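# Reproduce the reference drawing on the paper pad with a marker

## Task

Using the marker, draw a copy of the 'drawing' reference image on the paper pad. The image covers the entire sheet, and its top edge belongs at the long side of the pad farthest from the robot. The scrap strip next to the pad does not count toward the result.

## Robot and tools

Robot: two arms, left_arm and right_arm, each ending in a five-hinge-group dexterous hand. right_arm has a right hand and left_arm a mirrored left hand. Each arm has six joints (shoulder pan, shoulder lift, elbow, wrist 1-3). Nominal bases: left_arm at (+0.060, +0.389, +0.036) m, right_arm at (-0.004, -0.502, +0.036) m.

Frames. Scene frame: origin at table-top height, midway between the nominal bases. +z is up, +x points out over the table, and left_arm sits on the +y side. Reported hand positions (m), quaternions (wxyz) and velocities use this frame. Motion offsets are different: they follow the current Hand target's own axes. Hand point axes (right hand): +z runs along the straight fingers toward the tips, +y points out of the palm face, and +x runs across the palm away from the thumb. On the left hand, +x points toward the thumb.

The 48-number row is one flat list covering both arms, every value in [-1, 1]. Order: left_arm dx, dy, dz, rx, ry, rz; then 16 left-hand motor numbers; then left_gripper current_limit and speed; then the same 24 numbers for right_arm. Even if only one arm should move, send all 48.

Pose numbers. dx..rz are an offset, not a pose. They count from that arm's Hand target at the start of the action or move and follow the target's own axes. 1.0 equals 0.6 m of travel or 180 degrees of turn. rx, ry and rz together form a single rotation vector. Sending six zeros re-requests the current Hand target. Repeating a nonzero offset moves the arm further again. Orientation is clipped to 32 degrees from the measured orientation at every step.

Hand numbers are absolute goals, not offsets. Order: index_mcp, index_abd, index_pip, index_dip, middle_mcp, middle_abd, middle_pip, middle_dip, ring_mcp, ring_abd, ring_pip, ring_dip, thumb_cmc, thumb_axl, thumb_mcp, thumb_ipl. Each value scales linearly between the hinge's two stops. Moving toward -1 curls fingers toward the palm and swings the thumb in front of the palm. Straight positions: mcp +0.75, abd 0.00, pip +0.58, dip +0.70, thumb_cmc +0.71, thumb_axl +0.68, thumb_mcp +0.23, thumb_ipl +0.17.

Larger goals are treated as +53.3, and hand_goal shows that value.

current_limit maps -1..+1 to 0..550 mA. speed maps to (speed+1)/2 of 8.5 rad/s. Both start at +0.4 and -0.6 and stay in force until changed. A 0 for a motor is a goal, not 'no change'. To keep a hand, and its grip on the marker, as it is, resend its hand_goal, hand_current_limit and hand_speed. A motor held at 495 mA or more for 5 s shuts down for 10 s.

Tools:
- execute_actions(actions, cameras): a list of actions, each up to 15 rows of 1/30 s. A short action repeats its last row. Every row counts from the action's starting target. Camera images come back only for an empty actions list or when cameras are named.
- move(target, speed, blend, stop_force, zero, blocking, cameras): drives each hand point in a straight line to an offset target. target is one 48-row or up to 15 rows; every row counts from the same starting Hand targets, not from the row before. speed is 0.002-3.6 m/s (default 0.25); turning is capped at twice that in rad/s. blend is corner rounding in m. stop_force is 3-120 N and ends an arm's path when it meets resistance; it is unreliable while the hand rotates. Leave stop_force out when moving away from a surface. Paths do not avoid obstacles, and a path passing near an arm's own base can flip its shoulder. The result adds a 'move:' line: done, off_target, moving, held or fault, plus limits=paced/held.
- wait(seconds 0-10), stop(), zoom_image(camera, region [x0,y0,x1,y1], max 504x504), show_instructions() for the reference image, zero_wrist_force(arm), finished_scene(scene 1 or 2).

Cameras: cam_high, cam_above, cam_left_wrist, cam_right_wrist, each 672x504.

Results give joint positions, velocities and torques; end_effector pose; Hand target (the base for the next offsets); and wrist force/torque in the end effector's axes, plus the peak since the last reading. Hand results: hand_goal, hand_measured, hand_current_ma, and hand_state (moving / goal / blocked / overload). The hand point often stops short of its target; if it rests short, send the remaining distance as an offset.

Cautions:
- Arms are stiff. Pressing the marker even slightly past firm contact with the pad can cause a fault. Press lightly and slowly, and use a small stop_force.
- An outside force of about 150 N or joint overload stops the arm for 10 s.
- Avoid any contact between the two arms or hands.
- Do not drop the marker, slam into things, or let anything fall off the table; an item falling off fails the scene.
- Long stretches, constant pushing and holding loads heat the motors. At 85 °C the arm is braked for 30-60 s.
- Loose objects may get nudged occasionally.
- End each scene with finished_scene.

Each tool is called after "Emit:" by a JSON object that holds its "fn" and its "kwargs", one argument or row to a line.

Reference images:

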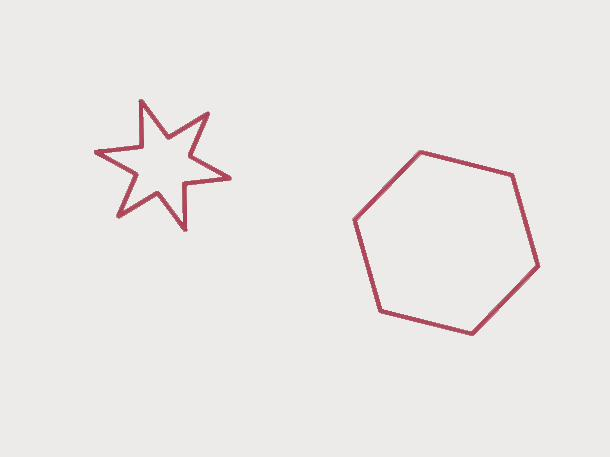

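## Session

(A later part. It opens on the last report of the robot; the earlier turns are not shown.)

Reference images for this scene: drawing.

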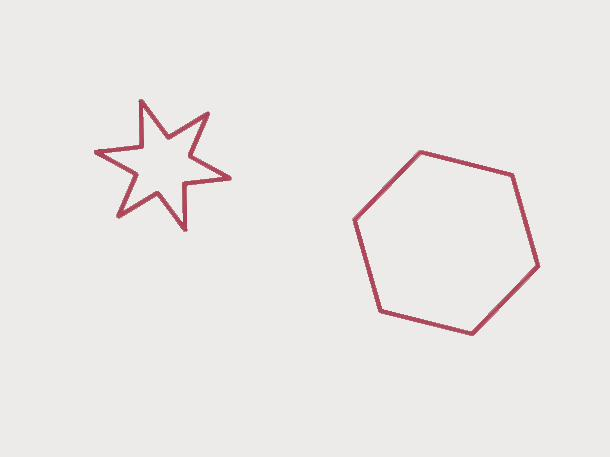

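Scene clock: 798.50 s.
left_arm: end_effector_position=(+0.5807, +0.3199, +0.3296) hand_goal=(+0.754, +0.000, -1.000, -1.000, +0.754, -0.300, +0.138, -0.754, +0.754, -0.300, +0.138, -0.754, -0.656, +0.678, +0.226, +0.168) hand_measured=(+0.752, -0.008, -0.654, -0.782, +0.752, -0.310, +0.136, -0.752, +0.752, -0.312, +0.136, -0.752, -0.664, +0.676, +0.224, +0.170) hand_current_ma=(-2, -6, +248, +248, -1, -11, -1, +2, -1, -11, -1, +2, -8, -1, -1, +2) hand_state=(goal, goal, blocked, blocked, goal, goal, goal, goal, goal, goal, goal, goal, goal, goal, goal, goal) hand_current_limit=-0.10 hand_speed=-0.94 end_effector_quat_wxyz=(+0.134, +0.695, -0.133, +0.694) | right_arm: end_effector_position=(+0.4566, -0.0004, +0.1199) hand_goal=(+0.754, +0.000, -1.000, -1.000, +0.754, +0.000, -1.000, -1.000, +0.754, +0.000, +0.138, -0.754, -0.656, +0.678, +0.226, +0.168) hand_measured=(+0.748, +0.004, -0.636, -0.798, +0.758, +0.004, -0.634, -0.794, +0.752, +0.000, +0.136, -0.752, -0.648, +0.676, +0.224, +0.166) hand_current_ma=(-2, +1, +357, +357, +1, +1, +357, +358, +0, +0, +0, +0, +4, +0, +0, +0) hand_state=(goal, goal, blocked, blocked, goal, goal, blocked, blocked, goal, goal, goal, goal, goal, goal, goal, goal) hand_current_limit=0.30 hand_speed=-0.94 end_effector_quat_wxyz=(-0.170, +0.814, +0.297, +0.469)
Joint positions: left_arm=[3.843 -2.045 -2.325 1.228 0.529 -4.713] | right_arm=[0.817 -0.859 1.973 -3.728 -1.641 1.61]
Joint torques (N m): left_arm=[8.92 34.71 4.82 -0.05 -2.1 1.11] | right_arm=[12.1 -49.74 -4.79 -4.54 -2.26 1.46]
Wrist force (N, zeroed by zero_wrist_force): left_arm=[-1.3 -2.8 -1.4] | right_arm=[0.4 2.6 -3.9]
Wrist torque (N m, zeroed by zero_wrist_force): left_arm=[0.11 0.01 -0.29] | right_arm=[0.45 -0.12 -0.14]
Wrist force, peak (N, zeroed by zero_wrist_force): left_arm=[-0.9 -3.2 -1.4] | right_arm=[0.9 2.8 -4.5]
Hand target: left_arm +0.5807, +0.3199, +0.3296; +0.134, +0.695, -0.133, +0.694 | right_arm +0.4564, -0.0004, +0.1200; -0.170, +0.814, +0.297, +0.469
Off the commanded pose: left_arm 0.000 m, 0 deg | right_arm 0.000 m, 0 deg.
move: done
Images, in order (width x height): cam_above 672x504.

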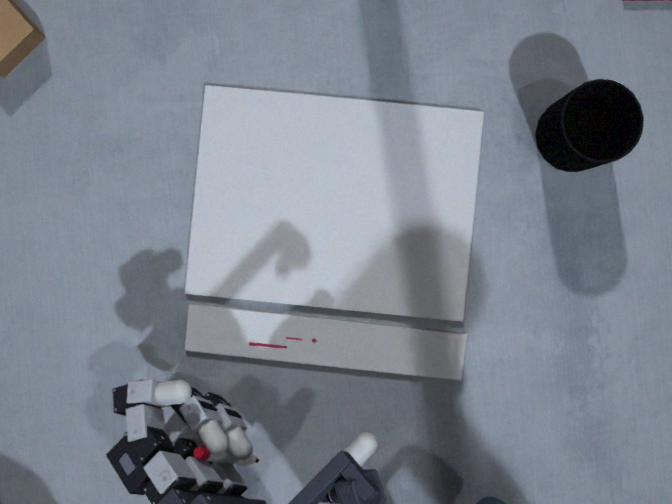

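Emit:
{"fn": "move", "kwargs": {
  "target": [0,0,0,0,0,0,0.754,0,-1,-1,0.754,-0.3,0.1387,-0.754,0.754,-0.3,0.1387,-0.754,-0.657,0.678,0.225,0.168,-0.1,-0.94,0.0725,0.4098,0.1089,0,0,0,0.754,0,-1,-1,0.754,0,-1,-1,0.754,0,0.1387,-0.754,-0.656,0.678,0.225,0.168,0.5,-0.94],
  "speed": 0.15,
  "cameras": ["cam_above","cam_high"]
}}

Emit:
{"fn": "zoom_image", "kwargs": {
  "camera": "cam_above",
  "region": [330, 200, 410, 260]
}}

Scene clock: 806.43 s.
left_arm: end_effector_position=(+0.5807, +0.3199, +0.3296) hand_goal=(+0.754, +0.000, -1.000, -1.000, +0.754, -0.300, +0.138, -0.754, +0.754, -0.300, +0.138, -0.754, -0.656, +0.678, +0.226, +0.168) hand_measured=(+0.752, -0.008, -0.654, -0.782, +0.752, -0.310, +0.136, -0.752, +0.752, -0.312, +0.136, -0.752, -0.664, +0.676, +0.224, +0.170) hand_current_ma=(-2, -6, +248, +248, -1, -11, -1, +2, -1, -11, -1, +2, -8, -1, -1, +2) hand_state=(goal, goal, blocked, blocked, goal, goal, goal, goal, goal, goal, goal, goal, goal, goal, goal, goal) hand_current_limit=-0.10 hand_speed=-0.94 end_effector_quat_wxyz=(+0.134, +0.695, -0.133, +0.694) | right_arm: end_effector_position=(+0.6743, -0.1381, +0.1250) hand_goal=(+0.754, +0.000, -1.000, -1.000, +0.754, +0.000, -1.000, -1.000, +0.754, +0.000, +0.138, -0.754, -0.656, +0.678, +0.226, +0.168) hand_measured=(+0.748, +0.004, -0.636, -0.798, +0.758, +0.004, -0.634, -0.794, +0.752, +0.000, +0.136, -0.752, -0.648, +0.676, +0.224, +0.166) hand_current_ma=(-2, +1, +412, +412, +1, +1, +413, +413, +0, +0, +0, +0, +4, +0, +0, +0) hand_state=(goal, goal, blocked, blocked, goal, goal, blocked, blocked, goal, goal, goal, goal, goal, goal, goal, goal) hand_current_limit=0.50 hand_speed=-0.94 end_effector_quat_wxyz=(-0.170, +0.814, +0.297, +0.469)
Joint positions: left_arm=[3.843 -2.045 -2.325 1.228 0.529 -4.713] | right_arm=[0.374 -0.81 1.816 -3.592 -1.259 1.382]
Joint torques (N m): left_arm=[9.27 36.48 5.38 -0.01 -2.12 1.25] | right_arm=[-11.92 -34.35 -20.71 -0.44 1.95 -1.66]
Wrist force (N, zeroed by zero_wrist_force): left_arm=[-1.1 -2.9 -1.2] | right_arm=[0.4 3.2 -4.2]
Wrist torque (N m, zeroed by zero_wrist_force): left_arm=[0.08 -0.01 -0.27] | right_arm=[0.54 -0.10 -0.05]
Wrist force, peak (N, zeroed by zero_wrist_force): left_arm=[-1.2 -3.0 -1.7] | right_arm=[0.2 4.0 -4.2]
Hand target: left_arm +0.5807, +0.3199, +0.3296; +0.134, +0.695, -0.133, +0.694 | right_arm +0.6745, -0.1382, +0.1250; -0.170, +0.814, +0.297, +0.469
Off the commanded pose: left_arm 0.000 m, 0 deg | right_arm 0.000 m, 0 deg.
move: done
Images, in order (width x height): cam_high 672x504, cam_above 672x504.

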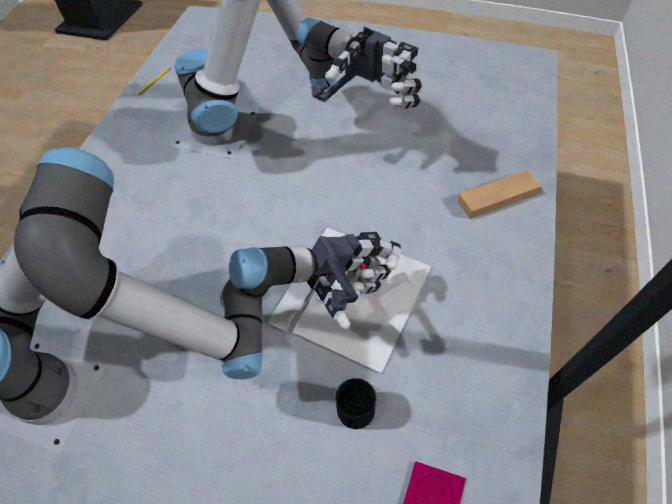

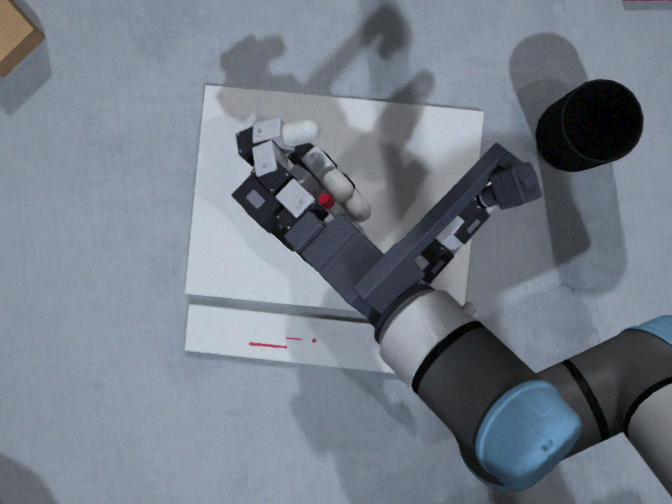

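Scaled by 6.300.

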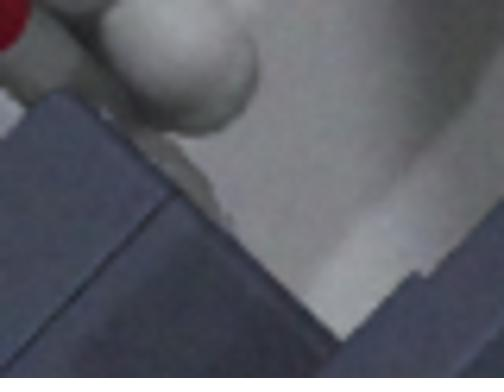

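Emit:
{"fn": "zoom_image", "kwargs": {
  "camera": "cam_above",
  "region": [300, 180, 350, 220]
}}

Scaled by 10.080.

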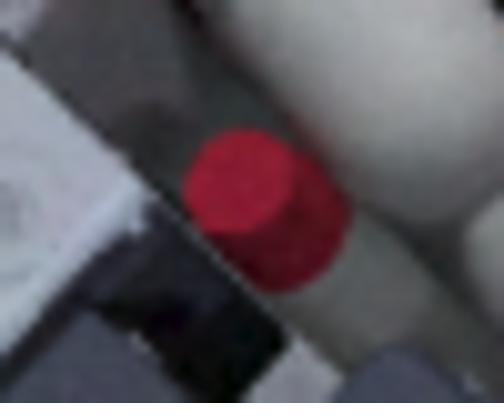

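Emit:
{"fn": "move", "kwargs": {
  "target": [0,0,0,0,0,0,0.754,0,-1,-1,0.754,-0.3,0.1387,-0.754,0.754,-0.3,0.1387,-0.754,-0.657,0.678,0.225,0.168,-0.1,-0.94,-0.0433,0,0.025,0,0,0,0.754,0,-1,-1,0.754,0,-1,-1,0.754,0,0.1387,-0.754,-0.656,0.678,0.225,0.168,0.5,-0.94],
  "speed": 0.004,
  "stop_force": 3,
  "cameras": []
}}

Emit:
{"fn": "move", "kwargs": {
  "target": [0,0,0,0,0,0,0.754,0,-1,-1,0.754,-0.3,0.1387,-0.754,0.754,-0.3,0.1387,-0.754,-0.657,0.678,0.225,0.168,-0.1,-0.94,0.0072,0,-0.0042,0,0,0,0.754,0,-1,-1,0.754,0,-1,-1,0.754,0,0.1387,-0.754,-0.656,0.678,0.225,0.168,0.5,-0.94],
  "speed": 0.03,
  "cameras": ["cam_above","cam_right_wrist"]
}}

Emit:
{"fn": "zoom_image", "kwargs": {
  "camera": "cam_right_wrist",
  "region": [380, 200, 460, 260]
}}

Scene clock: 817.23 s.
left_arm: end_effector_position=(+0.5807, +0.3199, +0.3296) hand_goal=(+0.754, +0.000, -1.000, -1.000, +0.754, -0.300, +0.138, -0.754, +0.754, -0.300, +0.138, -0.754, -0.656, +0.678, +0.226, +0.168) hand_measured=(+0.752, -0.008, -0.654, -0.782, +0.752, -0.310, +0.136, -0.752, +0.752, -0.312, +0.136, -0.752, -0.664, +0.676, +0.224, +0.170) hand_current_ma=(-2, -6, +248, +248, -1, -11, -1, +2, -1, -11, -1, +2, -8, -1, -1, +2) hand_state=(goal, goal, blocked, blocked, goal, goal, goal, goal, goal, goal, goal, goal, goal, goal, goal, goal) hand_current_limit=-0.10 hand_speed=-0.94 end_effector_quat_wxyz=(+0.134, +0.695, -0.133, +0.694) | right_arm: end_effector_position=(+0.6745, -0.1383, +0.0950) hand_goal=(+0.754, +0.000, -1.000, -1.000, +0.754, +0.000, -1.000, -1.000, +0.754, +0.000, +0.138, -0.754, -0.656, +0.678, +0.226, +0.168) hand_measured=(+0.748, +0.004, -0.636, -0.798, +0.758, +0.004, -0.634, -0.794, +0.752, +0.000, +0.136, -0.752, -0.648, +0.676, +0.224, +0.166) hand_current_ma=(-2, +1, +412, +412, +1, +1, +412, +413, +0, +0, +0, +0, +4, +0, +0, +0) hand_state=(goal, goal, blocked, blocked, goal, goal, blocked, blocked, goal, goal, goal, goal, goal, goal, goal, goal) hand_current_limit=0.50 hand_speed=-0.94 end_effector_quat_wxyz=(-0.170, +0.814, +0.297, +0.469)
Joint positions: left_arm=[3.843 -2.045 -2.325 1.228 0.529 -4.713] | right_arm=[0.373 -0.747 1.809 -3.648 -1.259 1.382]
Joint torques (N m): left_arm=[9.43 35.73 6.34 -0.1 -2.06 0.98] | right_arm=[-11 -36.69 -19.9 -4.49 1.72 -1.48]
Wrist force (N, zeroed by zero_wrist_force): left_arm=[-1.1 -2.9 -1.6] | right_arm=[0.5 2.7 -4.4]
Wrist torque (N m, zeroed by zero_wrist_force): left_arm=[0.12 -0.03 -0.27] | right_arm=[0.51 -0.13 -0.05]
Wrist force, peak (N, zeroed by zero_wrist_force): left_arm=[-1.0 -3.0 -1.8] | right_arm=[0.5 2.9 -4.7]
Hand target: left_arm +0.5807, +0.3199, +0.3296; +0.134, +0.695, -0.133, +0.694 | right_arm +0.6745, -0.1383, +0.0950; -0.170, +0.814, +0.297, +0.469
Off the commanded pose: left_arm 0.000 m, 0 deg | right_arm 0.000 m, 0 deg.
move: done
No camera images: "cameras" was empty.

Scene clock: 818.00 s.
left_arm: end_effector_position=(+0.5807, +0.3199, +0.3296) hand_goal=(+0.754, +0.000, -1.000, -1.000, +0.754, -0.300, +0.138, -0.754, +0.754, -0.300, +0.138, -0.754, -0.656, +0.678, +0.226, +0.168) hand_measured=(+0.752, -0.008, -0.654, -0.782, +0.752, -0.310, +0.136, -0.752, +0.752, -0.312, +0.136, -0.752, -0.664, +0.676, +0.224, +0.170) hand_current_ma=(-2, -6, +248, +248, -1, -11, -1, +2, -1, -11, -1, +2, -8, -1, -1, +2) hand_state=(goal, goal, blocked, blocked, goal, goal, goal, goal, goal, goal, goal, goal, goal, goal, goal, goal) hand_current_limit=-0.10 hand_speed=-0.94 end_effector_quat_wxyz=(+0.134, +0.695, -0.133, +0.694) | right_arm: end_effector_position=(+0.6745, -0.1383, +0.0999) hand_goal=(+0.754, +0.000, -1.000, -1.000, +0.754, +0.000, -1.000, -1.000, +0.754, +0.000, +0.138, -0.754, -0.656, +0.678, +0.226, +0.168) hand_measured=(+0.748, +0.004, -0.636, -0.798, +0.758, +0.004, -0.634, -0.794, +0.752, +0.000, +0.136, -0.752, -0.648, +0.676, +0.224, +0.166) hand_current_ma=(-2, +1, +412, +412, +1, +1, +412, +413, +0, +0, +0, +0, +4, +0, +0, +0) hand_state=(goal, goal, blocked, blocked, goal, goal, blocked, blocked, goal, goal, goal, goal, goal, goal, goal, goal) hand_current_limit=0.50 hand_speed=-0.94 end_effector_quat_wxyz=(-0.170, +0.814, +0.297, +0.469)
Joint positions: left_arm=[3.843 -2.045 -2.325 1.228 0.529 -4.713] | right_arm=[0.373 -0.758 1.81 -3.639 -1.259 1.382]
Joint torques (N m): left_arm=[8.24 36.83 4.55 0.14 -1.96 1] | right_arm=[-10.35 -52.32 -7.08 -0.42 1.97 -1.28]
Wrist force (N, zeroed by zero_wrist_force): left_arm=[-1.2 -3.0 -1.4] | right_arm=[0.5 2.8 -4.3]
Wrist torque (N m, zeroed by zero_wrist_force): left_arm=[0.09 -0.02 -0.28] | right_arm=[0.52 -0.13 -0.04]
Wrist force, peak (N, zeroed by zero_wrist_force): left_arm=[-1.5 -3.0 -1.7] | right_arm=[0.8 2.8 -4.4]
Hand target: left_arm +0.5807, +0.3199, +0.3296; +0.134, +0.695, -0.133, +0.694 | right_arm +0.6745, -0.1383, +0.1000; -0.170, +0.814, +0.297, +0.469
Off the commanded pose: left_arm 0.000 m, 0 deg | right_arm 0.000 m, 0 deg.
move: done
camera_calibration:
cam_right_wrist: T_world_to_cam=[[0.125897, -0.716573, -0.686056, -0.0826898], [-0.971995, -0.22743, 0.0591772, 0.557163], [-0.198434, 0.659392, -0.725138, 0.418283], [0, 0, 0, 1]] pos_world=[0.634972, -0.208351, 0.213612]
Images, in order (width x height): cam_above 672x504, cam_right_wrist 672x504.

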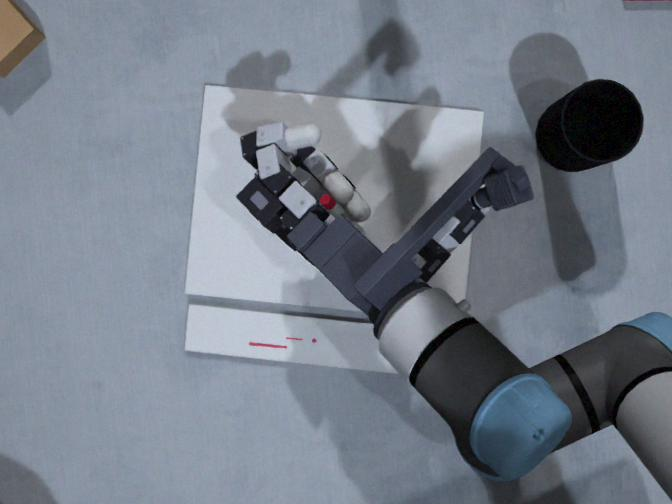

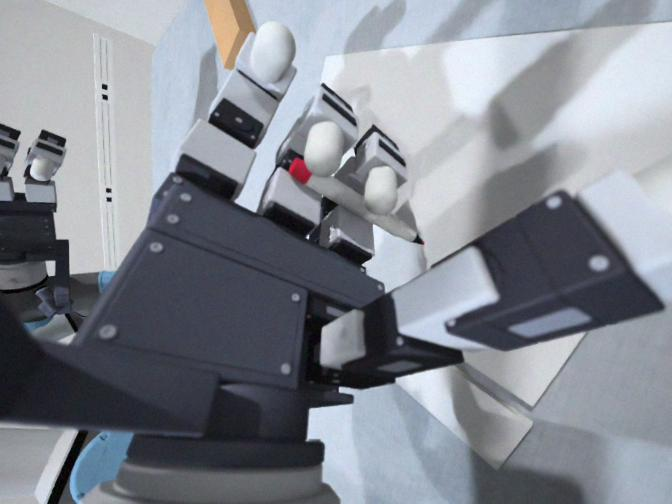

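Scaled by 6.300.

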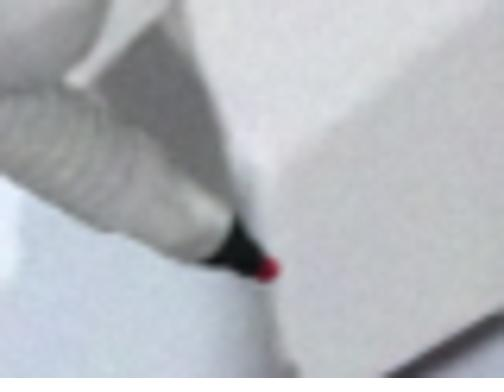

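Emit:
{"fn": "move", "kwargs": {
  "target": [0,0,0,0,0,0,0.754,0,-1,-1,0.754,-0.3,0.1387,-0.754,0.754,-0.3,0.1387,-0.754,-0.657,0.678,0.225,0.168,-0.1,-0.94,-0.0217,0,0.0125,0,0,0,0.754,0,-1,-1,0.754,0,-1,-1,0.754,0,0.1387,-0.754,-0.656,0.678,0.225,0.168,0.5,-0.94],
  "speed": 0.003,
  "stop_force": 3,
  "cameras": []
}}

Emit:
{"fn": "move", "kwargs": {
  "target": [0,0,0,0,0,0,0.754,0,-1,-1,0.754,-0.3,0.1387,-0.754,0.754,-0.3,0.1387,-0.754,-0.657,0.678,0.225,0.168,-0.1,-0.94,0.0072,0,-0.0042,0,0,0,0.754,0,-1,-1,0.754,0,-1,-1,0.754,0,0.1387,-0.754,-0.656,0.678,0.225,0.168,0.5,-0.94],
  "speed": 0.03,
  "cameras": ["cam_right_wrist"]
}}

Emit:
{"fn": "zoom_image", "kwargs": {
  "camera": "cam_right_wrist",
  "region": [380, 200, 460, 260]
}}

Scene clock: 824.37 s.
left_arm: end_effector_position=(+0.5807, +0.3199, +0.3296) hand_goal=(+0.754, +0.000, -1.000, -1.000, +0.754, -0.300, +0.138, -0.754, +0.754, -0.300, +0.138, -0.754, -0.656, +0.678, +0.226, +0.168) hand_measured=(+0.752, -0.008, -0.654, -0.782, +0.752, -0.310, +0.136, -0.752, +0.752, -0.312, +0.136, -0.752, -0.664, +0.676, +0.224, +0.170) hand_current_ma=(-2, -6, +248, +248, -1, -11, -1, +2, -1, -11, -1, +2, -8, -1, -1, +2) hand_state=(goal, goal, blocked, blocked, goal, goal, goal, goal, goal, goal, goal, goal, goal, goal, goal, goal) hand_current_limit=-0.10 hand_speed=-0.94 end_effector_quat_wxyz=(+0.134, +0.695, -0.133, +0.694) | right_arm: end_effector_position=(+0.6745, -0.1383, +0.0892) hand_goal=(+0.754, +0.000, -1.000, -1.000, +0.754, +0.000, -1.000, -1.000, +0.754, +0.000, +0.138, -0.754, -0.656, +0.678, +0.226, +0.168) hand_measured=(+0.748, +0.004, -0.636, -0.798, +0.758, +0.004, -0.634, -0.794, +0.752, +0.000, +0.136, -0.752, -0.648, +0.676, +0.224, +0.166) hand_current_ma=(-2, +1, +412, +413, +1, +1, +412, +412, +0, +0, +0, +0, +4, +0, +0, +0) hand_state=(goal, goal, blocked, blocked, goal, goal, blocked, blocked, goal, goal, goal, goal, goal, goal, goal, goal) hand_current_limit=0.50 hand_speed=-0.94 end_effector_quat_wxyz=(-0.170, +0.814, +0.297, +0.469)
Joint positions: left_arm=[3.843 -2.045 -2.325 1.228 0.529 -4.713] | right_arm=[0.373 -0.735 1.807 -3.658 -1.259 1.382]
Joint torques (N m): left_arm=[8.87 36.13 4.36 0.05 -1.96 0.98] | right_arm=[-11.16 -52.88 -7.52 0.19 1.8 -1.36]
Wrist force (N, zeroed by zero_wrist_force): left_arm=[-0.9 -2.8 -1.5] | right_arm=[3.7 2.5 -5.5]
Wrist torque (N m, zeroed by zero_wrist_force): left_arm=[0.12 -0.05 -0.26] | right_arm=[0.56 -0.22 0.14]
Wrist force, peak (N, zeroed by zero_wrist_force): left_arm=[-1.2 -3.2 -1.4] | right_arm=[4.6 2.4 -6.1]
Hand target: left_arm +0.5807, +0.3199, +0.3296; +0.134, +0.695, -0.133, +0.694 | right_arm +0.6745, -0.1383, +0.0892; -0.170, +0.814, +0.297, +0.469 (not the last commanded pose)
Off the commanded pose: left_arm 0.000 m, 0 deg | right_arm 0.004 m, 0 deg.
move: contact (right_arm)
No camera images: "cameras" was empty.

Scene clock: 825.13 s.
left_arm: end_effector_position=(+0.5807, +0.3199, +0.3296) hand_goal=(+0.754, +0.000, -1.000, -1.000, +0.754, -0.300, +0.138, -0.754, +0.754, -0.300, +0.138, -0.754, -0.656, +0.678, +0.226, +0.168) hand_measured=(+0.752, -0.008, -0.654, -0.782, +0.752, -0.310, +0.136, -0.752, +0.752, -0.312, +0.136, -0.752, -0.664, +0.676, +0.224, +0.170) hand_current_ma=(-2, -6, +248, +248, -1, -11, -1, +2, -1, -11, -1, +2, -8, -1, -1, +2) hand_state=(goal, goal, blocked, blocked, goal, goal, goal, goal, goal, goal, goal, goal, goal, goal, goal, goal) hand_current_limit=-0.10 hand_speed=-0.94 end_effector_quat_wxyz=(+0.134, +0.695, -0.133, +0.694) | right_arm: end_effector_position=(+0.6745, -0.1383, +0.0940) hand_goal=(+0.754, +0.000, -1.000, -1.000, +0.754, +0.000, -1.000, -1.000, +0.754, +0.000, +0.138, -0.754, -0.656, +0.678, +0.226, +0.168) hand_measured=(+0.748, +0.004, -0.636, -0.798, +0.758, +0.004, -0.634, -0.794, +0.752, +0.000, +0.136, -0.752, -0.648, +0.676, +0.224, +0.166) hand_current_ma=(-2, +1, +413, +413, +1, +1, +413, +413, +0, +0, +0, +0, +4, +0, +0, +0) hand_state=(goal, goal, blocked, blocked, goal, goal, blocked, blocked, goal, goal, goal, goal, goal, goal, goal, goal) hand_current_limit=0.50 hand_speed=-0.94 end_effector_quat_wxyz=(-0.170, +0.814, +0.297, +0.469)
Joint positions: left_arm=[3.843 -2.045 -2.325 1.228 0.529 -4.713] | right_arm=[0.373 -0.745 1.809 -3.65 -1.259 1.382]
Joint torques (N m): left_arm=[8.63 35.95 5.03 -0.07 -2.11 0.87] | right_arm=[-10.82 -54.07 -6.48 -0.51 1.06 -1.09]
Wrist force (N, zeroed by zero_wrist_force): left_arm=[-0.9 -2.8 -1.4] | right_arm=[0.5 2.9 -4.2]
Wrist torque (N m, zeroed by zero_wrist_force): left_arm=[0.11 -0.02 -0.27] | right_arm=[0.51 -0.11 -0.06]
Wrist force, peak (N, zeroed by zero_wrist_force): left_arm=[-1.4 -3.0 -1.6] | right_arm=[3.3 2.6 -5.3]
Hand target: left_arm +0.5807, +0.3199, +0.3296; +0.134, +0.695, -0.133, +0.694 | right_arm +0.6745, -0.1383, +0.0942; -0.170, +0.814, +0.297, +0.469
Off the commanded pose: left_arm 0.000 m, 0 deg | right_arm 0.000 m, 0 deg.
move: done
camera_calibration:
cam_right_wrist: T_world_to_cam=[[0.125966, -0.716566, -0.68605, -0.0867837], [-0.972006, -0.227414, 0.0590592, 0.557518], [-0.198337, 0.659405, -0.725153, 0.414088], [0, 0, 0, 1]] pos_world=[0.634972, -0.208451, 0.207812]
Images, in order (width x height): cam_right_wrist 672x504.

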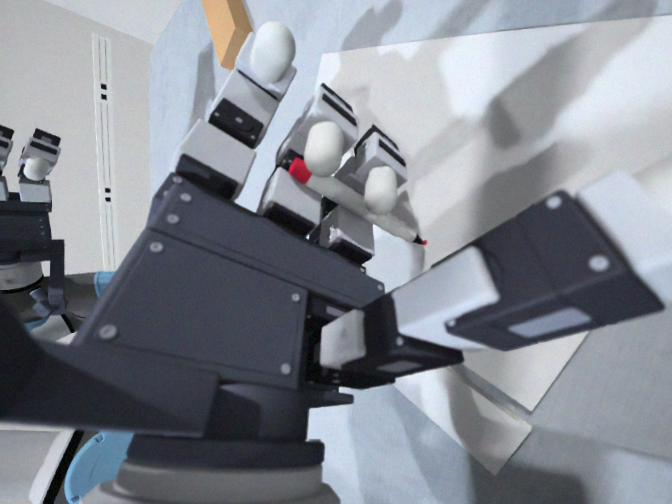

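Scaled by 6.300.

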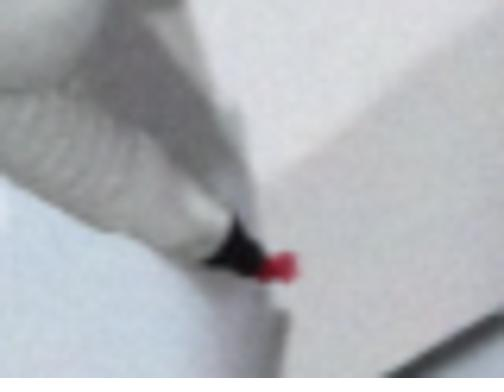

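Emit:
{"fn": "move", "kwargs": {
  "target": [0,0,0,0,0,0,0.754,0,-1,-1,0.754,-0.3,0.1387,-0.754,0.754,-0.3,0.1387,-0.754,-0.657,0.678,0.225,0.168,-0.1,-0.94,-0.0669,-0.1607,-0.1826,0,0,0,0.754,0,-1,-1,0.754,0,-1,-1,0.754,0,0.1387,-0.754,-0.656,0.678,0.225,0.168,0.5,-0.94],
  "speed": 0.15,
  "cameras": ["cam_above"]
}}

Emit:
{"fn": "zoom_image", "kwargs": {
  "camera": "cam_above",
  "region": [345, 220, 395, 260]
}}

Scene clock: 828.20 s.
left_arm: end_effector_position=(+0.5807, +0.3199, +0.3296) hand_goal=(+0.754, +0.000, -1.000, -1.000, +0.754, -0.300, +0.138, -0.754, +0.754, -0.300, +0.138, -0.754, -0.656, +0.678, +0.226, +0.168) hand_measured=(+0.752, -0.008, -0.654, -0.782, +0.752, -0.310, +0.136, -0.752, +0.752, -0.312, +0.136, -0.752, -0.664, +0.676, +0.224, +0.170) hand_current_ma=(-2, -6, +248, +248, -1, -11, -1, +2, -1, -11, -1, +2, -8, -1, -1, +2) hand_state=(goal, goal, blocked, blocked, goal, goal, goal, goal, goal, goal, goal, goal, goal, goal, goal, goal) hand_current_limit=-0.10 hand_speed=-0.94 end_effector_quat_wxyz=(+0.134, +0.695, -0.133, +0.694) | right_arm: end_effector_position=(+0.5246, -0.1384, +0.1143) hand_goal=(+0.754, +0.000, -1.000, -1.000, +0.754, +0.000, -1.000, -1.000, +0.754, +0.000, +0.138, -0.754, -0.656, +0.678, +0.226, +0.168) hand_measured=(+0.748, +0.004, -0.636, -0.798, +0.758, +0.004, -0.634, -0.794, +0.752, +0.000, +0.136, -0.752, -0.648, +0.676, +0.224, +0.166) hand_current_ma=(-2, +1, +413, +413, +1, +1, +413, +412, +0, +0, +0, +0, +4, +0, +0, +0) hand_state=(goal, goal, blocked, blocked, goal, goal, blocked, blocked, goal, goal, goal, goal, goal, goal, goal, goal) hand_current_limit=0.50 hand_speed=-0.94 end_effector_quat_wxyz=(-0.170, +0.814, +0.297, +0.469)
Joint positions: left_arm=[3.843 -2.045 -2.325 1.228 0.529 -4.713] | right_arm=[0.49 -0.917 2.17 -3.855 -1.358 1.444]
Joint torques (N m): left_arm=[8.66 35.61 6.2 0.19 -1.93 0.91] | right_arm=[11.83 -45.28 -3.11 -4.35 -2.08 1.5]
Wrist force (N, zeroed by zero_wrist_force): left_arm=[-1.0 -2.7 -1.1] | right_arm=[0.4 2.8 -4.4]
Wrist torque (N m, zeroed by zero_wrist_force): left_arm=[0.11 -0.02 -0.26] | right_arm=[0.52 -0.11 -0.14]
Wrist force, peak (N, zeroed by zero_wrist_force): left_arm=[-1.4 -2.9 -1.7] | right_arm=[0.6 3.1 -4.4]
Hand target: left_arm +0.5807, +0.3199, +0.3296; +0.134, +0.695, -0.133, +0.694 | right_arm +0.5244, -0.1384, +0.1143; -0.170, +0.814, +0.297, +0.469
Off the commanded pose: left_arm 0.000 m, 0 deg | right_arm 0.000 m, 0 deg.
move: done
Images, in order (width x height): cam_above 672x504.

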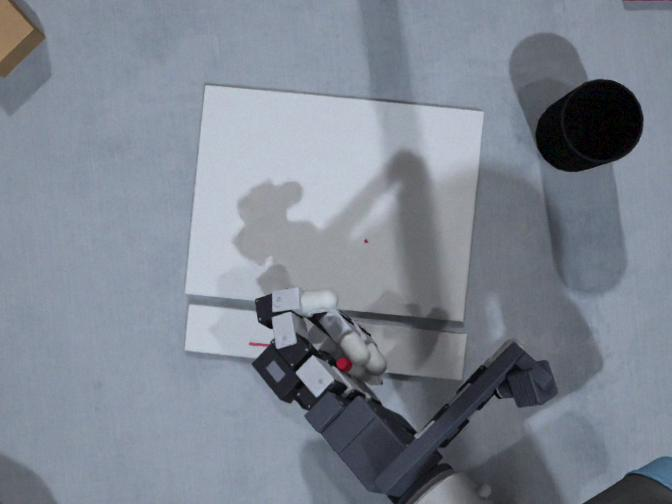

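Scaled by 10.080.

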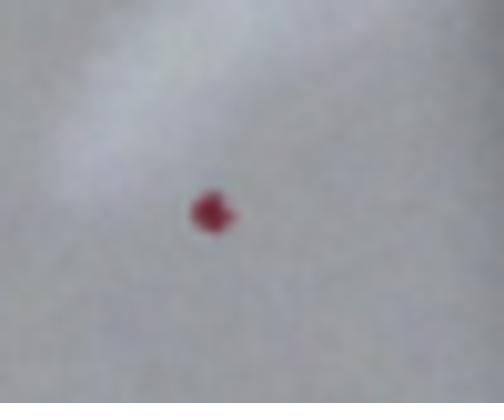

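Emit:
{"fn": "move", "kwargs": {
  "target": [
    [0,0,0,0,0,0,0.754,0,-1,-1,0.754,-0.3,0.1387,-0.754,0.754,-0.3,0.1387,-0.754,-0.657,0.678,0.225,0.168,-0.1,-0.94,0.0817,0.1565,0.1725,0,0,0,0.754,0,-1,-1,0.754,0,-1,-1,0.754,0,0.1387,-0.754,-0.656,0.678,0.225,0.168,0.5,-0.94],
    [0,0,0,0,0,0,0.754,0,-1,-1,0.754,-0.3,0.1387,-0.754,0.754,-0.3,0.1387,-0.754,-0.657,0.678,0.225,0.168,-0.1,-0.94,0.0672,0.1565,0.1808,0,0,0,0.754,0,-1,-1,0.754,0,-1,-1,0.754,0,0.1387,-0.754,-0.656,0.678,0.225,0.168,0.5,-0.94]
  ],
  "speed": 0.12,
  "cameras": ["cam_right_wrist"]
}}

Emit:
{"fn": "zoom_image", "kwargs": {
  "camera": "cam_right_wrist",
  "region": [380, 200, 460, 260]
}}

Scene clock: 837.27 s.
left_arm: end_effector_position=(+0.5807, +0.3199, +0.3296) hand_goal=(+0.754, +0.000, -1.000, -1.000, +0.754, -0.300, +0.138, -0.754, +0.754, -0.300, +0.138, -0.754, -0.656, +0.678, +0.226, +0.168) hand_measured=(+0.752, -0.008, -0.654, -0.782, +0.752, -0.310, +0.136, -0.752, +0.752, -0.312, +0.136, -0.752, -0.664, +0.676, +0.224, +0.170) hand_current_ma=(-2, -6, +248, +248, -1, -11, -1, +2, -1, -11, -1, +2, -8, -1, -1, +2) hand_state=(goal, goal, blocked, blocked, goal, goal, goal, goal, goal, goal, goal, goal, goal, goal, goal, goal) hand_current_limit=-0.10 hand_speed=-0.94 end_effector_quat_wxyz=(+0.134, +0.695, -0.133, +0.694) | right_arm: end_effector_position=(+0.6722, -0.1369, +0.0950) hand_goal=(+0.754, +0.000, -1.000, -1.000, +0.754, +0.000, -1.000, -1.000, +0.754, +0.000, +0.138, -0.754, -0.656, +0.678, +0.226, +0.168) hand_measured=(+0.748, +0.004, -0.636, -0.798, +0.758, +0.004, -0.634, -0.794, +0.752, +0.000, +0.136, -0.752, -0.648, +0.676, +0.224, +0.166) hand_current_ma=(-2, +1, +412, +413, +1, +1, +413, +413, +0, +0, +0, +0, +4, +0, +0, +0) hand_state=(goal, goal, blocked, blocked, goal, goal, blocked, blocked, goal, goal, goal, goal, goal, goal, goal, goal) hand_current_limit=0.50 hand_speed=-0.94 end_effector_quat_wxyz=(-0.170, +0.814, +0.297, +0.469)
Joint positions: left_arm=[3.843 -2.045 -2.325 1.228 0.529 -4.713] | right_arm=[0.377 -0.749 1.812 -3.651 -1.262 1.384]
Joint torques (N m): left_arm=[8.68 36.43 5.47 0.26 -1.95 0.68] | right_arm=[-10.83 -36.61 -18.33 -4.56 1.88 -1.6]
Wrist force (N, zeroed by zero_wrist_force): left_arm=[-1.1 -2.6 -1.5] | right_arm=[0.5 2.9 -4.4]
Wrist torque (N m, zeroed by zero_wrist_force): left_arm=[0.15 -0.03 -0.27] | right_arm=[0.54 -0.13 -0.04]
Wrist force, peak (N, zeroed by zero_wrist_force): left_arm=[-1.1 -3.2 -1.7] | right_arm=[1.0 2.7 -4.8]
Hand target: left_arm +0.5807, +0.3199, +0.3296; +0.134, +0.695, -0.133, +0.694 | right_arm +0.6722, -0.1369, +0.0949; -0.170, +0.814, +0.297, +0.469
Off the commanded pose: left_arm 0.000 m, 0 deg | right_arm 0.000 m, 0 deg.
move: done
camera_calibration:
cam_right_wrist: T_world_to_cam=[[0.125898, -0.716582, -0.686047, -0.084766], [-0.972014, -0.227365, 0.0591076, 0.555547], [-0.198338, 0.659406, -0.725153, 0.413434], [0, 0, 0, 1]] pos_world=[0.632672, -0.207051, 0.208812]
Images, in order (width x height): cam_right_wrist 672x504.

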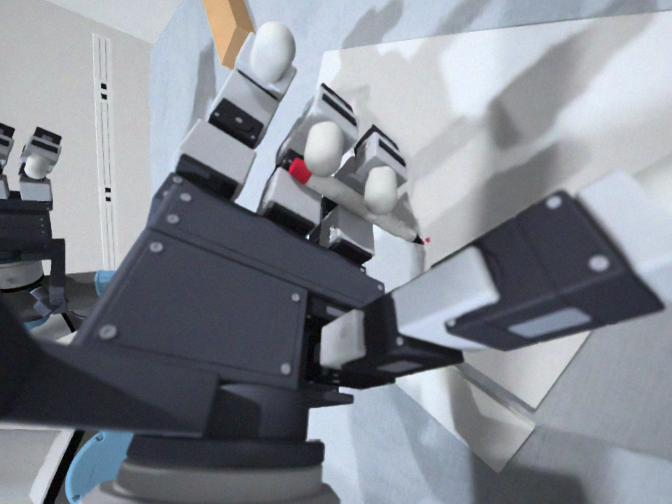

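Scaled by 6.300.

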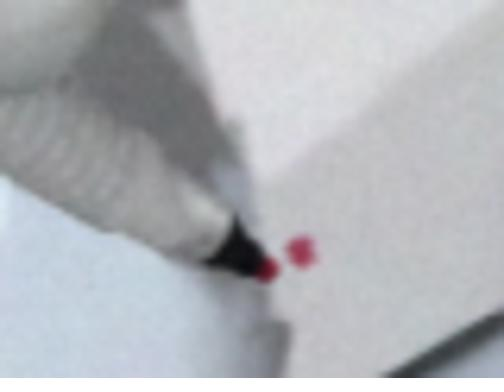

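Emit:
{"fn": "move", "kwargs": {
  "target": [
    [0,0,0,0,0,0,0.754,0,-1,-1,0.754,-0.3,0.1387,-0.754,0.754,-0.3,0.1387,-0.754,-0.657,0.678,0.225,0.168,-0.1,-0.94,-0.0085,0.0001,0.0036,0,0,0,0.754,0,-1,-1,0.754,0,-1,-1,0.754,0,0.1387,-0.754,-0.656,0.678,0.225,0.168,0.5,-0.94],
    [0,0,0,0,0,0,0.754,0,-1,-1,0.754,-0.3,0.1387,-0.754,0.754,-0.3,0.1387,-0.754,-0.657,0.678,0.225,0.168,-0.1,-0.94,0.0235,0.0451,0.0590,0,0,0,0.754,0,-1,-1,0.754,0,-1,-1,0.754,0,0.1387,-0.754,-0.656,0.678,0.225,0.168,0.5,-0.94]
  ],
  "speed": 0.03,
  "cameras": ["cam_right_wrist","cam_above"]
}}

Emit:
{"fn": "zoom_image", "kwargs": {
  "camera": "cam_right_wrist",
  "region": [380, 200, 540, 320]
}}

Scene clock: 841.53 s.
left_arm: end_effector_position=(+0.5807, +0.3199, +0.3296) hand_goal=(+0.754, +0.000, -1.000, -1.000, +0.754, -0.300, +0.138, -0.754, +0.754, -0.300, +0.138, -0.754, -0.656, +0.678, +0.226, +0.168) hand_measured=(+0.752, -0.008, -0.654, -0.782, +0.752, -0.310, +0.136, -0.752, +0.752, -0.312, +0.136, -0.752, -0.664, +0.676, +0.224, +0.170) hand_current_ma=(-2, -6, +248, +248, -1, -11, -1, +2, -1, -11, -1, +2, -8, -1, -1, +2) hand_state=(goal, goal, blocked, blocked, goal, goal, goal, goal, goal, goal, goal, goal, goal, goal, goal, goal) hand_current_limit=-0.10 hand_speed=-0.94 end_effector_quat_wxyz=(+0.134, +0.695, -0.133, +0.694) | right_arm: end_effector_position=(+0.7183, -0.1334, +0.0893) hand_goal=(+0.754, +0.000, -1.000, -1.000, +0.754, +0.000, -1.000, -1.000, +0.754, +0.000, +0.138, -0.754, -0.656, +0.678, +0.226, +0.168) hand_measured=(+0.748, +0.004, -0.636, -0.798, +0.758, +0.004, -0.634, -0.794, +0.752, +0.000, +0.136, -0.752, -0.648, +0.676, +0.224, +0.166) hand_current_ma=(-2, +1, +412, +413, +1, +1, +413, +413, +0, +0, +0, +0, +4, +0, +0, +0) hand_state=(goal, goal, blocked, blocked, goal, goal, blocked, blocked, goal, goal, goal, goal, goal, goal, goal, goal) hand_current_limit=0.50 hand_speed=-0.94 end_effector_quat_wxyz=(-0.170, +0.814, +0.297, +0.469)
Joint positions: left_arm=[3.843 -2.045 -2.325 1.228 0.529 -4.713] | right_arm=[0.357 -0.686 1.677 -3.575 -1.245 1.372]
Joint torques (N m): left_arm=[8.57 36.33 5.36 0.17 -1.81 0.9] | right_arm=[-11.25 -38.79 -18.73 0.16 1.89 -1.31]
Wrist force (N, zeroed by zero_wrist_force): left_arm=[-0.8 -2.8 -1.4] | right_arm=[1.8 2.2 -5.5]
Wrist torque (N m, zeroed by zero_wrist_force): left_arm=[0.11 -0.05 -0.25] | right_arm=[0.55 -0.22 0.04]
Wrist force, peak (N, zeroed by zero_wrist_force): left_arm=[-1.3 -2.9 -2.0] | right_arm=[2.2 2.3 -5.9]
Hand target: left_arm +0.5807, +0.3199, +0.3296; +0.134, +0.695, -0.133, +0.694 | right_arm +0.7185, -0.1334, +0.0893; -0.170, +0.814, +0.297, +0.469
Off the commanded pose: left_arm 0.000 m, 0 deg | right_arm 0.000 m, 0 deg.
move: done
camera_calibration:
cam_right_wrist: T_world_to_cam=[[0.125966, -0.716566, -0.68605, -0.0920143], [-0.972006, -0.227414, 0.0590592, 0.601484], [-0.198337, 0.659405, -0.725153, 0.416136], [0, 0, 0, 1]] pos_world=[0.678772, -0.203551, 0.203112]
Images, in order (width x height): cam_above 672x504, cam_right_wrist 672x504.

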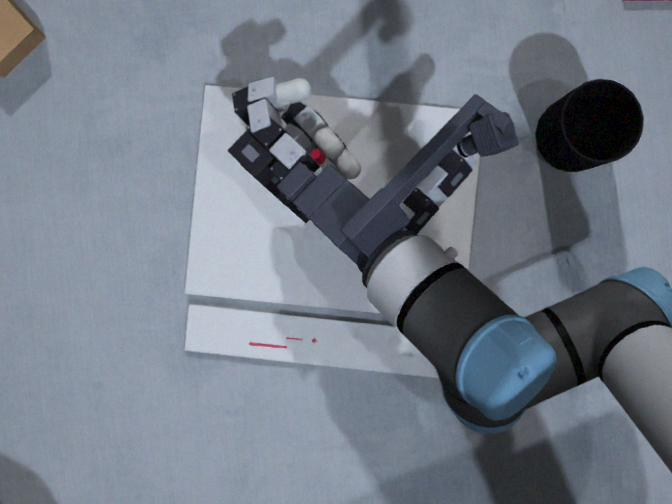

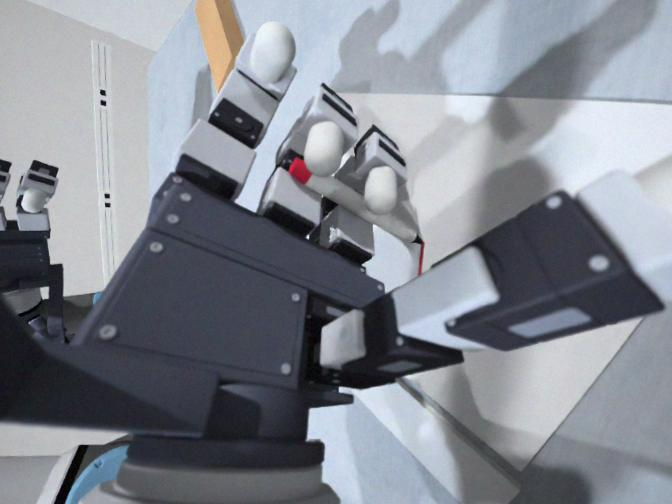

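Scaled by 3.150.

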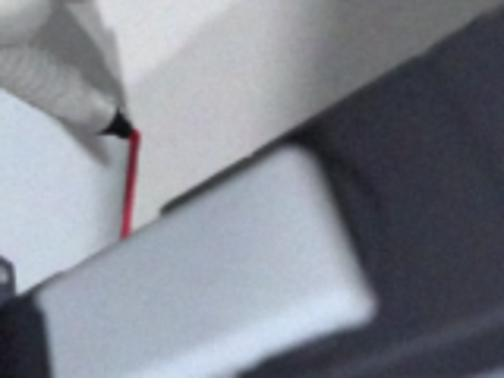

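Emit:
{"fn": "move", "kwargs": {
  "target": [
    [0,0,0,0,0,0,0.754,0,-1,-1,0.754,-0.3,0.1387,-0.754,0.754,-0.3,0.1387,-0.754,-0.657,0.678,0.225,0.168,-0.1,-0.94,0.0087,0,-0.005,0,0,0,0.754,0,-1,-1,0.754,0,-1,-1,0.754,0,0.1387,-0.754,-0.656,0.678,0.225,0.168,0.5,-0.94],
    [0,0,0,0,0,0,0.754,0,-1,-1,0.754,-0.3,0.1387,-0.754,0.754,-0.3,0.1387,-0.754,-0.657,0.678,0.225,0.168,-0.1,-0.94,-0.0669,-0.1607,-0.1826,0,0,0,0.754,0,-1,-1,0.754,0,-1,-1,0.754,0,0.1387,-0.754,-0.656,0.678,0.225,0.168,0.5,-0.94]
  ],
  "speed": 0.15,
  "blend": 0.002,
  "cameras": ["cam_above"]
}}

Emit:
{"fn": "zoom_image", "kwargs": {
  "camera": "cam_above",
  "region": [335, 180, 395, 260]
}}

Scene clock: 844.83 s.
left_arm: end_effector_position=(+0.5807, +0.3199, +0.3296) hand_goal=(+0.754, +0.000, -1.000, -1.000, +0.754, -0.300, +0.138, -0.754, +0.754, -0.300, +0.138, -0.754, -0.656, +0.678, +0.226, +0.168) hand_measured=(+0.752, -0.008, -0.654, -0.782, +0.752, -0.310, +0.136, -0.752, +0.752, -0.312, +0.136, -0.752, -0.664, +0.676, +0.224, +0.170) hand_current_ma=(-2, -6, +248, +248, -1, -11, -1, +2, -1, -11, -1, +2, -8, -1, -1, +2) hand_state=(goal, goal, blocked, blocked, goal, goal, goal, goal, goal, goal, goal, goal, goal, goal, goal, goal) hand_current_limit=-0.10 hand_speed=-0.94 end_effector_quat_wxyz=(+0.134, +0.695, -0.133, +0.694) | right_arm: end_effector_position=(+0.5686, -0.1335, +0.1095) hand_goal=(+0.754, +0.000, -1.000, -1.000, +0.754, +0.000, -1.000, -1.000, +0.754, +0.000, +0.138, -0.754, -0.656, +0.678, +0.226, +0.168) hand_measured=(+0.748, +0.004, -0.636, -0.798, +0.758, +0.004, -0.634, -0.794, +0.752, +0.000, +0.136, -0.752, -0.648, +0.676, +0.224, +0.166) hand_current_ma=(-2, +1, +412, +413, +1, +1, +413, +413, +0, +0, +0, +0, +4, +0, +0, +0) hand_state=(goal, goal, blocked, blocked, goal, goal, blocked, blocked, goal, goal, goal, goal, goal, goal, goal, goal) hand_current_limit=0.50 hand_speed=-0.94 end_effector_quat_wxyz=(-0.170, +0.814, +0.297, +0.469)
Joint positions: left_arm=[3.843 -2.045 -2.325 1.228 0.529 -4.713] | right_arm=[0.458 -0.87 2.063 -3.792 -1.332 1.428]
Joint torques (N m): left_arm=[7.85 36.19 4.87 0.14 -1.73 0.67] | right_arm=[11.16 -48.07 -3.07 -4.41 -1.97 1.46]
Wrist force (N, zeroed by zero_wrist_force): left_arm=[-0.8 -2.6 -1.4] | right_arm=[0.4 2.8 -4.3]
Wrist torque (N m, zeroed by zero_wrist_force): left_arm=[0.13 -0.03 -0.26] | right_arm=[0.50 -0.09 -0.15]
Wrist force, peak (N, zeroed by zero_wrist_force): left_arm=[-1.4 -2.9 -1.6] | right_arm=[2.6 2.5 -5.8]
Hand target: left_arm +0.5807, +0.3199, +0.3296; +0.134, +0.695, -0.133, +0.694 | right_arm +0.5685, -0.1335, +0.1095; -0.170, +0.814, +0.297, +0.469
Off the commanded pose: left_arm 0.000 m, 0 deg | right_arm 0.000 m, 0 deg.
move: done
Images, in order (width x height): cam_above 672x504.

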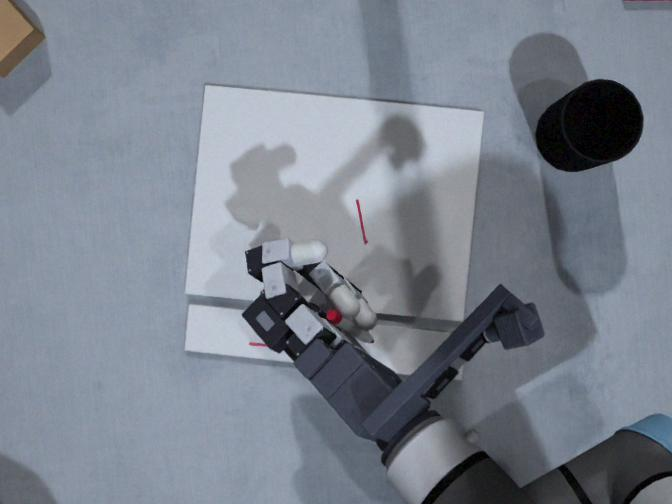

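Scaled by 6.300.

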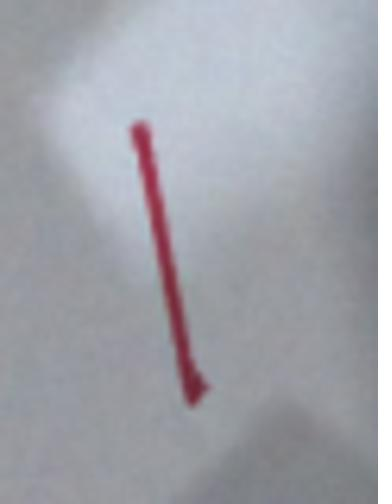

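Emit:
{"fn": "move", "kwargs": {
  "target": [
    [0,0,0,0,0,0,0.754,0,-1,-1,0.754,-0.3,0.1387,-0.754,0.754,-0.3,0.1387,-0.754,-0.657,0.678,0.225,0.168,-0.1,-0.94,0.0749,0.1606,0.1780,0,0,0,0.754,0,-1,-1,0.754,0,-1,-1,0.754,0,0.1387,-0.754,-0.656,0.678,0.225,0.168,0.5,-0.94],
    [0,0,0,0,0,0,0.754,0,-1,-1,0.754,-0.3,0.1387,-0.754,0.754,-0.3,0.1387,-0.754,-0.657,0.678,0.225,0.168,-0.1,-0.94,0.06665,0.1606,0.1828,0,0,0,0.754,0,-1,-1,0.754,0,-1,-1,0.754,0,0.1387,-0.754,-0.656,0.678,0.225,0.168,0.5,-0.94],
    [0,0,0,0,0,0,0.754,0,-1,-1,0.754,-0.3,0.1387,-0.754,0.754,-0.3,0.1387,-0.754,-0.657,0.678,0.225,0.168,-0.1,-0.94,0.06336,0.23815,0.17708,0,0,0,0.754,0,-1,-1,0.754,0,-1,-1,0.754,0,0.1387,-0.754,-0.656,0.678,0.225,0.168,0.5,-0.94]
  ],
  "speed": [0.12,0.03,0.03],
  "cameras": []
}}

Scene clock: 851.10 s.
left_arm: end_effector_position=(+0.5807, +0.3199, +0.3296) hand_goal=(+0.754, +0.000, -1.000, -1.000, +0.754, -0.300, +0.138, -0.754, +0.754, -0.300, +0.138, -0.754, -0.656, +0.678, +0.226, +0.168) hand_measured=(+0.752, -0.008, -0.654, -0.782, +0.752, -0.310, +0.136, -0.752, +0.752, -0.312, +0.136, -0.752, -0.664, +0.676, +0.224, +0.170) hand_current_ma=(-2, -6, +248, +248, -1, -11, -1, +2, -1, -11, -1, +2, -8, -1, -1, +2) hand_state=(goal, goal, blocked, blocked, goal, goal, goal, goal, goal, goal, goal, goal, goal, goal, goal, goal) hand_current_limit=-0.10 hand_speed=-0.94 end_effector_quat_wxyz=(+0.134, +0.695, -0.133, +0.694) | right_arm: end_effector_position=(+0.7452, -0.1713, +0.0892) hand_goal=(+0.754, +0.000, -1.000, -1.000, +0.754, +0.000, -1.000, -1.000, +0.754, +0.000, +0.138, -0.754, -0.656, +0.678, +0.226, +0.168) hand_measured=(+0.748, +0.004, -0.636, -0.798, +0.758, +0.004, -0.634, -0.794, +0.752, +0.000, +0.136, -0.752, -0.648, +0.676, +0.224, +0.166) hand_current_ma=(-2, +1, +413, +412, +1, +1, +413, +412, +0, +0, +0, +0, +4, +0, +0, +0) hand_state=(goal, goal, blocked, blocked, goal, goal, blocked, blocked, goal, goal, goal, goal, goal, goal, goal, goal) hand_current_limit=0.50 hand_speed=-0.94 end_effector_quat_wxyz=(-0.170, +0.814, +0.297, +0.469)
Joint positions: left_arm=[3.843 -2.045 -2.325 1.228 0.529 -4.713] | right_arm=[0.283 -0.682 1.664 -3.551 -1.183 1.331]
Joint torques (N m): left_arm=[8.45 35.68 5.11 0.3 -2.04 0.68] | right_arm=[-11.88 -34.95 -20.77 0.05 1.83 -1.44]
Wrist force (N, zeroed by zero_wrist_force): left_arm=[-1.1 -3.0 -1.7] | right_arm=[2.5 1.6 -5.5]
Wrist torque (N m, zeroed by zero_wrist_force): left_arm=[0.11 -0.03 -0.26] | right_arm=[0.57 -0.24 0.16]
Wrist force, peak (N, zeroed by zero_wrist_force): left_arm=[-1.2 -3.0 -1.8] | right_arm=[3.9 1.9 -6.3]
Hand target: left_arm +0.5807, +0.3199, +0.3296; +0.134, +0.695, -0.133, +0.694 | right_arm +0.7454, -0.1715, +0.0892; -0.170, +0.814, +0.297, +0.469
Off the commanded pose: left_arm 0.000 m, 0 deg | right_arm 0.000 m, 0 deg.
move: done
No camera images: "cameras" was empty.

Emit:
{"fn": "move", "kwargs": {
  "target": [0,0,0,0,0,0,0.754,0,-1,-1,0.754,-0.3,0.1387,-0.754,0.754,-0.3,0.1387,-0.754,-0.657,0.678,0.225,0.168,-0.1,-0.94,-0.03539,0.03345,-0.06197,0,0,0,0.754,0,-1,-1,0.754,0,-1,-1,0.754,0,0.1387,-0.754,-0.656,0.678,0.225,0.168,0.5,-0.94],
  "speed": 0.03,
  "cameras": []
}}

Scene clock: 853.87 s.
left_arm: end_effector_position=(+0.5807, +0.3199, +0.3296) hand_goal=(+0.754, +0.000, -1.000, -1.000, +0.754, -0.300, +0.138, -0.754, +0.754, -0.300, +0.138, -0.754, -0.656, +0.678, +0.226, +0.168) hand_measured=(+0.752, -0.008, -0.654, -0.782, +0.752, -0.310, +0.136, -0.752, +0.752, -0.312, +0.136, -0.752, -0.664, +0.676, +0.224, +0.170) hand_current_ma=(-2, -6, +248, +248, -1, -11, -1, +2, -1, -11, -1, +2, -8, -1, -1, +2) hand_state=(goal, goal, blocked, blocked, goal, goal, goal, goal, goal, goal, goal, goal, goal, goal, goal, goal) hand_current_limit=-0.10 hand_speed=-0.94 end_effector_quat_wxyz=(+0.134, +0.695, -0.133, +0.694) | right_arm: end_effector_position=(+0.7255, -0.2143, +0.0895) hand_goal=(+0.754, +0.000, -1.000, -1.000, +0.754, +0.000, -1.000, -1.000, +0.754, +0.000, +0.138, -0.754, -0.656, +0.678, +0.226, +0.168) hand_measured=(+0.748, +0.004, -0.636, -0.798, +0.758, +0.004, -0.634, -0.794, +0.752, +0.000, +0.136, -0.752, -0.648, +0.676, +0.224, +0.166) hand_current_ma=(-2, +1, +412, +412, +1, +1, +412, +413, +0, +0, +0, +0, +4, +0, +0, +0) hand_state=(goal, goal, blocked, blocked, goal, goal, blocked, blocked, goal, goal, goal, goal, goal, goal, goal, goal) hand_current_limit=0.50 hand_speed=-0.94 end_effector_quat_wxyz=(-0.170, +0.814, +0.297, +0.469)
Joint positions: left_arm=[3.843 -2.045 -2.325 1.228 0.529 -4.713] | right_arm=[0.219 -0.732 1.787 -3.608 -1.129 1.292]
Joint torques (N m): left_arm=[7.87 35.77 5.85 0.41 -1.98 0.64] | right_arm=[-10.86 -55.56 -5.96 -4.61 2 -1.52]
Wrist force (N, zeroed by zero_wrist_force): left_arm=[-1.1 -2.8 -1.4] | right_arm=[0.9 2.6 -4.4]
Wrist torque (N m, zeroed by zero_wrist_force): left_arm=[0.12 -0.01 -0.27] | right_arm=[0.51 -0.14 -0.02]
Wrist force, peak (N, zeroed by zero_wrist_force): left_arm=[-1.0 -3.0 -1.7] | right_arm=[5.3 2.0 -5.7]
Hand target: left_arm +0.5807, +0.3199, +0.3296; +0.134, +0.695, -0.133, +0.694 | right_arm +0.7255, -0.2144, +0.0895; -0.170, +0.814, +0.297, +0.469
Off the commanded pose: left_arm 0.000 m, 0 deg | right_arm 0.000 m, 0 deg.
move: done
No camera images: "cameras" was empty.

Emit:
{"fn": "wait", "kwargs": {
  "seconds": 0.1,
  "cameras": ["cam_right_wrist","cam_above"]
}}

Emit:
{"fn": "zoom_image", "kwargs": {
  "camera": "cam_right_wrist",
  "region": [380, 160, 480, 260]
}}

Scene clock: 854.90 s.
left_arm: end_effector_position=(+0.5807, +0.3199, +0.3296) hand_goal=(+0.754, +0.000, -1.000, -1.000, +0.754, -0.300, +0.138, -0.754, +0.754, -0.300, +0.138, -0.754, -0.656, +0.678, +0.226, +0.168) hand_measured=(+0.752, -0.008, -0.654, -0.782, +0.752, -0.310, +0.136, -0.752, +0.752, -0.312, +0.136, -0.752, -0.664, +0.676, +0.224, +0.170) hand_current_ma=(-2, -6, +248, +248, -1, -11, -1, +2, -1, -11, -1, +2, -8, -1, -1, +2) hand_state=(goal, goal, blocked, blocked, goal, goal, goal, goal, goal, goal, goal, goal, goal, goal, goal, goal) hand_current_limit=-0.10 hand_speed=-0.94 end_effector_quat_wxyz=(+0.134, +0.695, -0.133, +0.694) | right_arm: end_effector_position=(+0.7255, -0.2144, +0.0895) hand_goal=(+0.754, +0.000, -1.000, -1.000, +0.754, +0.000, -1.000, -1.000, +0.754, +0.000, +0.138, -0.754, -0.656, +0.678, +0.226, +0.168) hand_measured=(+0.748, +0.004, -0.636, -0.798, +0.758, +0.004, -0.634, -0.794, +0.752, +0.000, +0.136, -0.752, -0.648, +0.676, +0.224, +0.166) hand_current_ma=(-2, +1, +413, +413, +1, +1, +412, +413, +0, +0, +0, +0, +4, +0, +0, +0) hand_state=(goal, goal, blocked, blocked, goal, goal, blocked, blocked, goal, goal, goal, goal, goal, goal, goal, goal) hand_current_limit=0.50 hand_speed=-0.94 end_effector_quat_wxyz=(-0.170, +0.814, +0.297, +0.469)
Joint positions: left_arm=[3.843 -2.045 -2.325 1.228 0.529 -4.713] | right_arm=[0.218 -0.732 1.787 -3.609 -1.129 1.292]
Joint torques (N m): left_arm=[8.44 35.53 5.36 0.38 -1.89 0.73] | right_arm=[-11.84 -54.7 -6.64 -4.62 2.02 -1.56]
Wrist force (N, zeroed by zero_wrist_force): left_arm=[-1.1 -3.0 -1.5] | right_arm=[1.3 2.7 -4.2]
Wrist torque (N m, zeroed by zero_wrist_force): left_arm=[0.10 -0.01 -0.27] | right_arm=[0.51 -0.17 0.02]
Wrist force, peak (N, zeroed by zero_wrist_force): left_arm=[-1.0 -3.0 -1.8] | right_arm=[1.1 2.9 -4.7]
Hand target: left_arm +0.5807, +0.3199, +0.3296; +0.134, +0.695, -0.133, +0.694 | right_arm +0.7255, -0.2144, +0.0895; -0.170, +0.814, +0.297, +0.469
Off the commanded pose: left_arm 0.000 m, 0 deg | right_arm 0.000 m, 0 deg.
wait: 0.10 s; at rest from the start
camera_calibration:
cam_right_wrist: T_world_to_cam=[[0.125898, -0.716582, -0.686047, -0.150785], [-0.972014, -0.227365, 0.0591076, 0.59006], [-0.198338, 0.659406, -0.725153, 0.471121], [0, 0, 0, 1]] pos_world=[0.685972, -0.284551, 0.203312]
Images, in order (width x height): cam_above 672x504, cam_right_wrist 672x504.

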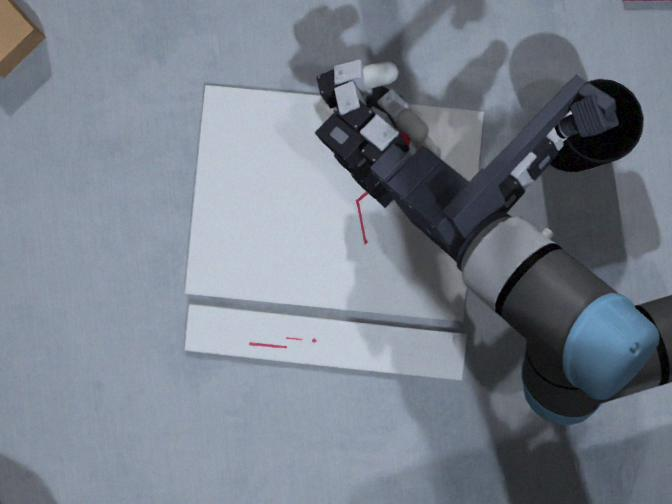

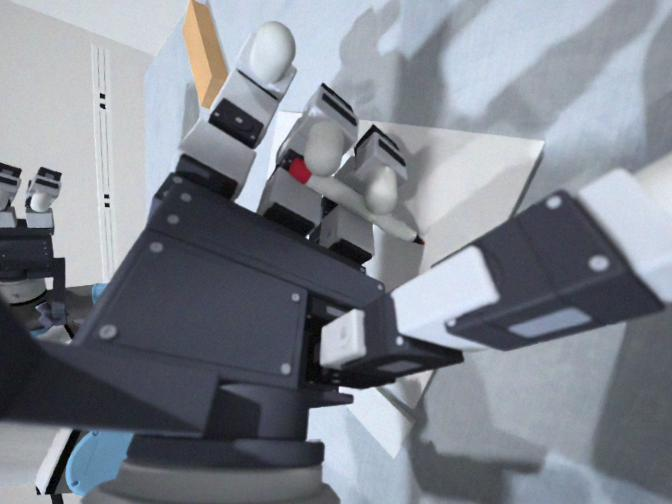

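Scaled by 5.040.

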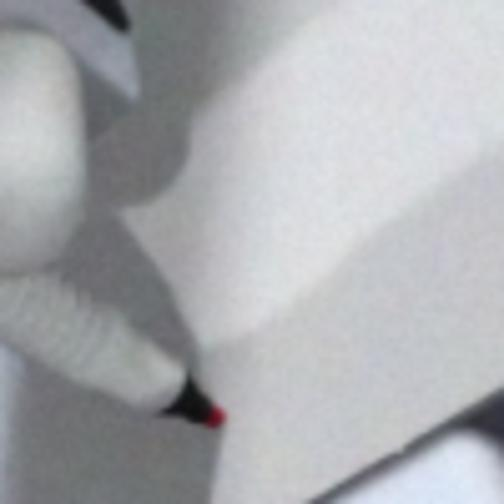

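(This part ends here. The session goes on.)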